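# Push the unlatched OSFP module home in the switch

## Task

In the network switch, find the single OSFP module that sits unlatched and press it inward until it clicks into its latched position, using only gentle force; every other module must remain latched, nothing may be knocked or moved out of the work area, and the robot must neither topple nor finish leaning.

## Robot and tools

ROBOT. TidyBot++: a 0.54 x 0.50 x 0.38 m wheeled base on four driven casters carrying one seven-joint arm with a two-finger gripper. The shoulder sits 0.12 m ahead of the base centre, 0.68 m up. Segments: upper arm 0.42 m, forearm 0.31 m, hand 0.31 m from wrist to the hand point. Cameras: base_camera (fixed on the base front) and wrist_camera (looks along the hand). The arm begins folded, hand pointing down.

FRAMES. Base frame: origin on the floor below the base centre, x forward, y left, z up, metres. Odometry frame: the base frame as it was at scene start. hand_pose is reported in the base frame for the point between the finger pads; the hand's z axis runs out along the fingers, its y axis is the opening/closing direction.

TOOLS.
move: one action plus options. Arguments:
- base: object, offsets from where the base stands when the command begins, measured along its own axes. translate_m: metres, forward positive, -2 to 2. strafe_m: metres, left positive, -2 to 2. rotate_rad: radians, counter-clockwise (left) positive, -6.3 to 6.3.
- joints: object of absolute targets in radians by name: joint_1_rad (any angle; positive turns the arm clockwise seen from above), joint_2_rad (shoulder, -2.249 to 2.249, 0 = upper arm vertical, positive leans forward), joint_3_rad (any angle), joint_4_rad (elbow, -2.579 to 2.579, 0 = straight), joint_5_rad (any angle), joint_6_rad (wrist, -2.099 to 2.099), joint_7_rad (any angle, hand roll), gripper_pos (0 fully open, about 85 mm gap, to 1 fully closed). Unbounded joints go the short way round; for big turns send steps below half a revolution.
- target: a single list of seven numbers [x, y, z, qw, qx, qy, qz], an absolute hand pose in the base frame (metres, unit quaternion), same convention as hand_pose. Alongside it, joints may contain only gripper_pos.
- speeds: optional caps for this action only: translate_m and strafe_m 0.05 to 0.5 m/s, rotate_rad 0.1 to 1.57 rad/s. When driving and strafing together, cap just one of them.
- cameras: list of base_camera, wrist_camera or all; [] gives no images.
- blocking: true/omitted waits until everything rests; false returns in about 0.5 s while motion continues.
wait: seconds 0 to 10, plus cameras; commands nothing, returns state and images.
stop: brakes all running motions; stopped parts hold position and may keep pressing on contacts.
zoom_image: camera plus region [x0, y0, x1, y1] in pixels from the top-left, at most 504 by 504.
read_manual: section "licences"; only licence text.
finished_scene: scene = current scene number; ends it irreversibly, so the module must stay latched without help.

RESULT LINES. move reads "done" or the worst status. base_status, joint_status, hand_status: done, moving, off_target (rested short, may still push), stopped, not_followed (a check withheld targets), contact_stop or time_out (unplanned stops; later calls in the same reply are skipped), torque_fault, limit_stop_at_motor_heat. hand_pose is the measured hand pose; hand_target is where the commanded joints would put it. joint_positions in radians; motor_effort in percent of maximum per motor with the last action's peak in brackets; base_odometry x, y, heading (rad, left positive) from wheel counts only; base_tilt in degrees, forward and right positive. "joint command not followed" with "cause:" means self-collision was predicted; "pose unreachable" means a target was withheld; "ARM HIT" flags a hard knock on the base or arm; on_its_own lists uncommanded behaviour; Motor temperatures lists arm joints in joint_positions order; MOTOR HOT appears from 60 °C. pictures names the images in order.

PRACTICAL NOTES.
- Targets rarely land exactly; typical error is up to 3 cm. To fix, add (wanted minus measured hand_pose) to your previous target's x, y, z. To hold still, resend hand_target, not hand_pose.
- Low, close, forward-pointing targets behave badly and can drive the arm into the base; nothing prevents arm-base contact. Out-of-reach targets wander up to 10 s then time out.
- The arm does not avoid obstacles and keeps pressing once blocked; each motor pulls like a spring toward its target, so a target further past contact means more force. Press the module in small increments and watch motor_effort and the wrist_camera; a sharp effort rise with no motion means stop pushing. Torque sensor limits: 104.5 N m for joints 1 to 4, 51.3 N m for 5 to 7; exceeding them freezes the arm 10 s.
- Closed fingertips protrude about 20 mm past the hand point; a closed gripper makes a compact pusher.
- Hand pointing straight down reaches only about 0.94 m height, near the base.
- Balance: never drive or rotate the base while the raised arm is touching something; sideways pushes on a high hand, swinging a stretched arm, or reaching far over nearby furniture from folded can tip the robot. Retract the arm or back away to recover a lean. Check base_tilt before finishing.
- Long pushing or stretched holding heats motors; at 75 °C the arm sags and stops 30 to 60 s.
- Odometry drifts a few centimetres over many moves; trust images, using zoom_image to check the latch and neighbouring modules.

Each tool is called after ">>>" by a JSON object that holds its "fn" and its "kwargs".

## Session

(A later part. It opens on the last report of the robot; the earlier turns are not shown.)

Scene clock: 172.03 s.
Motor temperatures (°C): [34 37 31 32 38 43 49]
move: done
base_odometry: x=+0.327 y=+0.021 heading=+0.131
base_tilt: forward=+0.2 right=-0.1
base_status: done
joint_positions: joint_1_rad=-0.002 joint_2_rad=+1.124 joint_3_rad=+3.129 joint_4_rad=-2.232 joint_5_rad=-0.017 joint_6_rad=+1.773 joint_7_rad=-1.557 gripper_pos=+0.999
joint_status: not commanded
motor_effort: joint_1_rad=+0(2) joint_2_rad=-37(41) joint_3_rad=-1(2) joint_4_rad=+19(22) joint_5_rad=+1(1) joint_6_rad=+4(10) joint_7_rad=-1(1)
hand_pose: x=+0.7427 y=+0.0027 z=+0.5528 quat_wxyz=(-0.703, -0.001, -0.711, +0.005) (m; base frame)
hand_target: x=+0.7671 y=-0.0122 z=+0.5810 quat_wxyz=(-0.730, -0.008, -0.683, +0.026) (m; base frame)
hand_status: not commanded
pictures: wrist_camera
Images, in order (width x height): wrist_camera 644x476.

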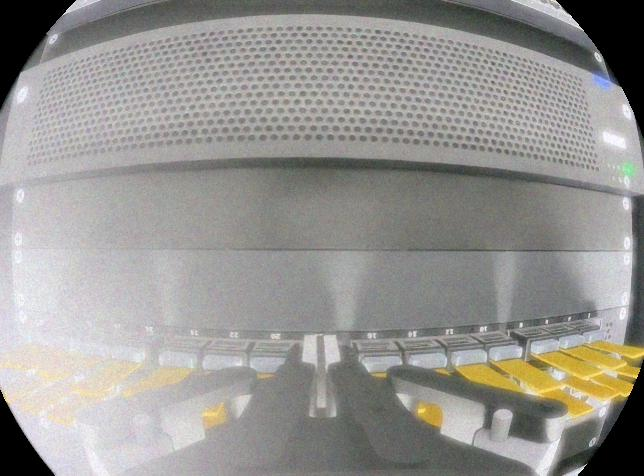

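>>> {"fn": "move", "kwargs": {"base": {"translate_m":-0.165,"strafe_m":0.0}, "cameras": []}}

>>> {"fn": "move", "kwargs": {"joints": {"joint_1_rad":0,"joint_2_rad":1.50,"joint_3_rad":3.137,"joint_4_rad":-1.7,"joint_5_rad":-0.05,"joint_6_rad":2.06,"joint_7_rad":-1.55}, "cameras": ["wrist_camera"]}}

>>> {"fn": "zoom_image", "kwargs": {"camera": "wrist_camera", "region": [200, 250, 330, 350]}}

>>> {"fn": "zoom_image", "kwargs": {"camera": "wrist_camera", "region": [310, 250, 440, 350]}}

Scene clock: 178.17 s.
Motor temperatures (°C): [34 37 31 32 38 43 49]
move: done
base_odometry: x=+0.163 y=-0.001 heading=+0.131
base_tilt: forward=+0.2 right=-0.1
base_status: done
joint_positions: joint_1_rad=-0.002 joint_2_rad=+1.113 joint_3_rad=+3.129 joint_4_rad=-2.161 joint_5_rad=-0.019 joint_6_rad=+1.742 joint_7_rad=-1.557 gripper_pos=+0.999
joint_status: not commanded
on_its_own: joint_4_rad moved +0.071 to your old target -2.160
motor_effort: joint_1_rad=+0(4) joint_2_rad=-36(42) joint_3_rad=-2(4) joint_4_rad=+5(17) joint_5_rad=+0(1) joint_6_rad=+8(14) joint_7_rad=-1(1)
hand_pose: x=+0.7660 y=+0.0018 z=+0.5684 quat_wxyz=(-0.721, -0.002, -0.693, +0.006) (m; base frame)
hand_target: x=+0.7671 y=-0.0122 z=+0.5810 quat_wxyz=(-0.730, -0.008, -0.683, +0.026) (m; base frame)
hand_status: not commanded
pictures: none
No camera images: "cameras" was empty.

Scene clock: 179.87 s.
Motor temperatures (°C): [34 37 31 32 38 43 49]
move: done
base_odometry: x=+0.163 y=-0.001 heading=+0.131
base_tilt: forward=+0.2 right=-0.1
base_status: not commanded
joint_positions: joint_1_rad=-0.002 joint_2_rad=+1.501 joint_3_rad=+3.129 joint_4_rad=-1.714 joint_5_rad=-0.019 joint_6_rad=+1.994 joint_7_rad=-1.557 gripper_pos=+0.999
joint_status: all done
motor_effort: joint_1_rad=+0(2) joint_2_rad=-40(43) joint_3_rad=-2(3) joint_4_rad=+5(6) joint_5_rad=+0(2) joint_6_rad=+7(9) joint_7_rad=+0(3)
hand_pose: x=+0.8080 y=+0.0002 z=+0.5045 quat_wxyz=(-0.819, -0.005, -0.573, +0.009) (m; base frame)
hand_target: x=+0.8029 y=-0.0115 z=+0.5277 quat_wxyz=(-0.841, -0.008, -0.540, +0.029) (m; base frame)
hand_status: not commanded
pictures: wrist_camera
Images, in order (width x height): wrist_camera 644x476.

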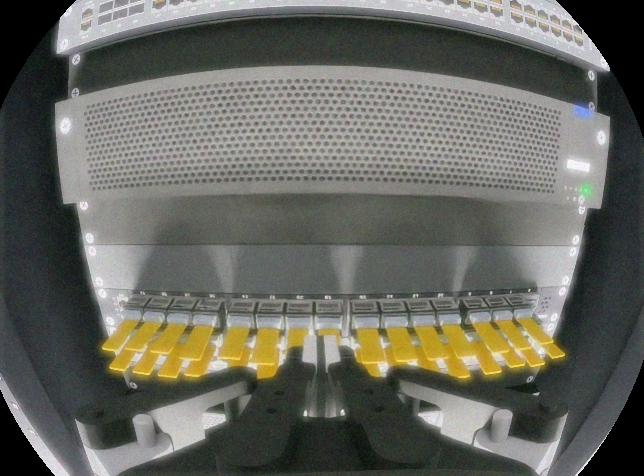

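Scaled by 3.877.

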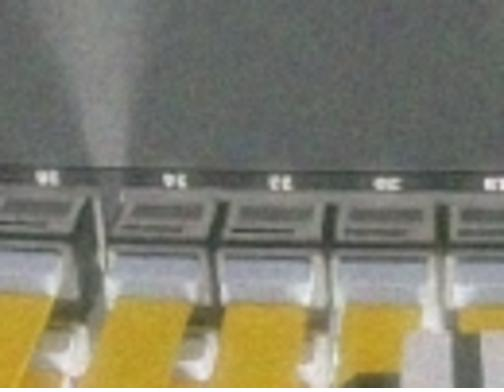

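Scaled by 3.877.

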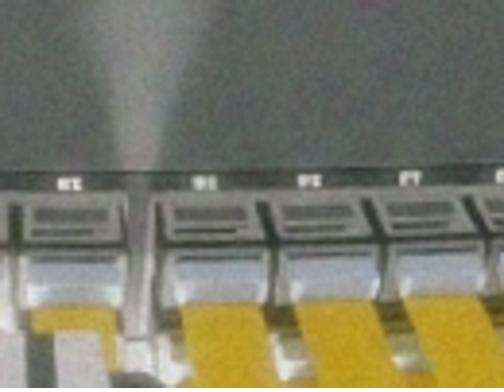

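>>> {"fn": "zoom_image", "kwargs": {"camera": "wrist_camera", "region": [280, 285, 380, 340]}}

>>> {"fn": "move", "kwargs": {"base": {"translate_m":0.05,"strafe_m":0.015}, "cameras": ["wrist_camera"]}}

>>> {"fn": "zoom_image", "kwargs": {"camera": "wrist_camera", "region": [290, 290, 410, 360]}}

Scaled by 5.040.

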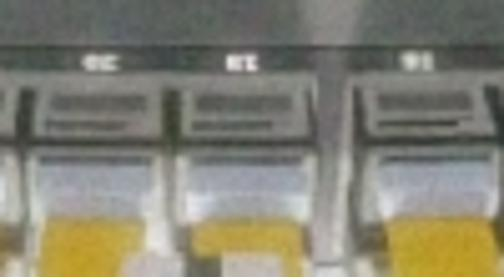

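Scene clock: 185.63 s.
Motor temperatures (°C): [34 37 31 32 38 43 49]
move: done
base_odometry: x=+0.211 y=+0.021 heading=+0.132
base_tilt: forward=+0.2 right=-0.1
base_status: done
joint_positions: joint_1_rad=-0.002 joint_2_rad=+1.502 joint_3_rad=+3.129 joint_4_rad=-1.706 joint_5_rad=-0.019 joint_6_rad=+1.999 joint_7_rad=-1.557 gripper_pos=+0.999
joint_status: not commanded
motor_effort: joint_1_rad=-1(3) joint_2_rad=-40(41) joint_3_rad=-2(3) joint_4_rad=+5(7) joint_5_rad=+0(1) joint_6_rad=+8(8) joint_7_rad=-1(1)
hand_pose: x=+0.8090 y=-0.0001 z=+0.5074 quat_wxyz=(-0.823, -0.005, -0.569, +0.009) (m; base frame)
hand_target: x=+0.8029 y=-0.0115 z=+0.5277 quat_wxyz=(-0.841, -0.008, -0.540, +0.029) (m; base frame)
hand_status: not commanded
pictures: wrist_camera
Images, in order (width x height): wrist_camera 644x476.

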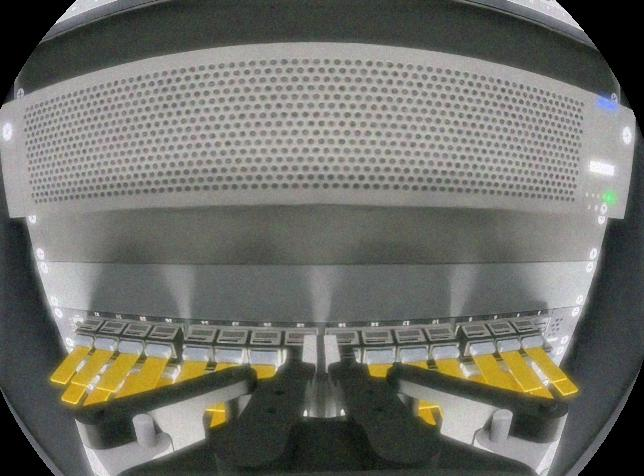

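Scaled by 4.200.

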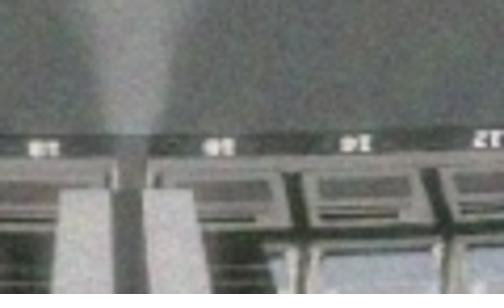

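>>> {"fn": "move", "kwargs": {"base": {"strafe_m":-0.05}, "cameras": ["wrist_camera"]}}

>>> {"fn": "zoom_image", "kwargs": {"camera": "wrist_camera", "region": [320, 300, 420, 370]}}

>>> {"fn": "zoom_image", "kwargs": {"camera": "wrist_camera", "region": [220, 300, 320, 370]}}

Scene clock: 191.07 s.
Motor temperatures (°C): [34 37 31 32 38 43 49]
move: done
base_odometry: x=+0.217 y=-0.029 heading=+0.132
base_tilt: forward=+0.2 right=-0.1
base_status: done
joint_positions: joint_1_rad=+0.004 joint_2_rad=+1.502 joint_3_rad=+3.130 joint_4_rad=-1.706 joint_5_rad=-0.020 joint_6_rad=+2.000 joint_7_rad=-1.557 gripper_pos=+0.999
joint_status: not commanded
motor_effort: joint_1_rad=-1(4) joint_2_rad=-41(41) joint_3_rad=-2(3) joint_4_rad=+5(6) joint_5_rad=+0(1) joint_6_rad=+8(8) joint_7_rad=+0(1)
hand_pose: x=+0.8088 y=-0.0047 z=+0.5074 quat_wxyz=(-0.823, -0.007, -0.568, +0.013) (m; base frame)
hand_target: x=+0.8029 y=-0.0115 z=+0.5277 quat_wxyz=(-0.841, -0.008, -0.540, +0.029) (m; base frame)
hand_status: not commanded
pictures: wrist_camera
Images, in order (width x height): wrist_camera 644x476.

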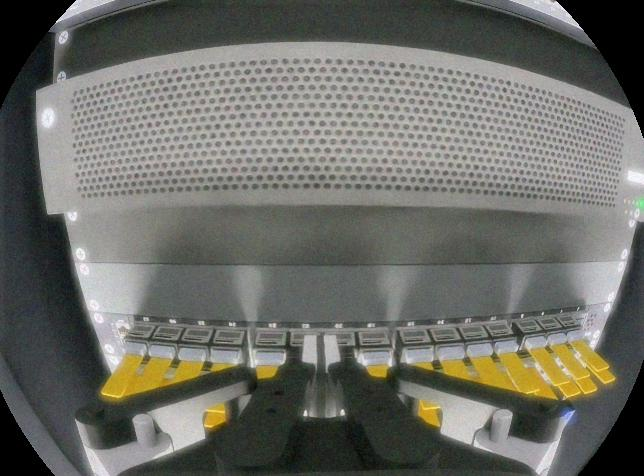

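Scaled by 5.040.

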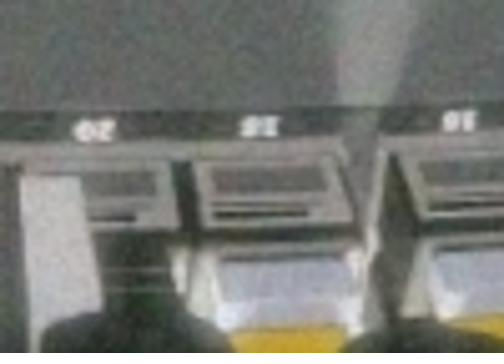

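Scaled by 5.040.

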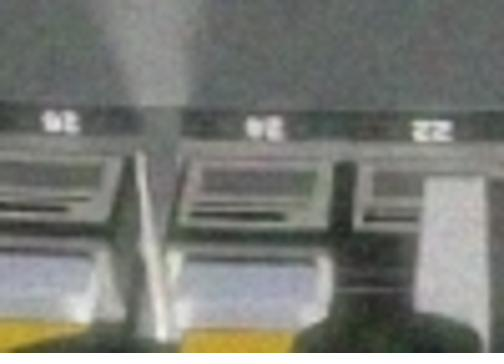

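>>> {"fn": "finished_scene", "kwargs": {"scene": 2}}

The scene is finished: the task was done.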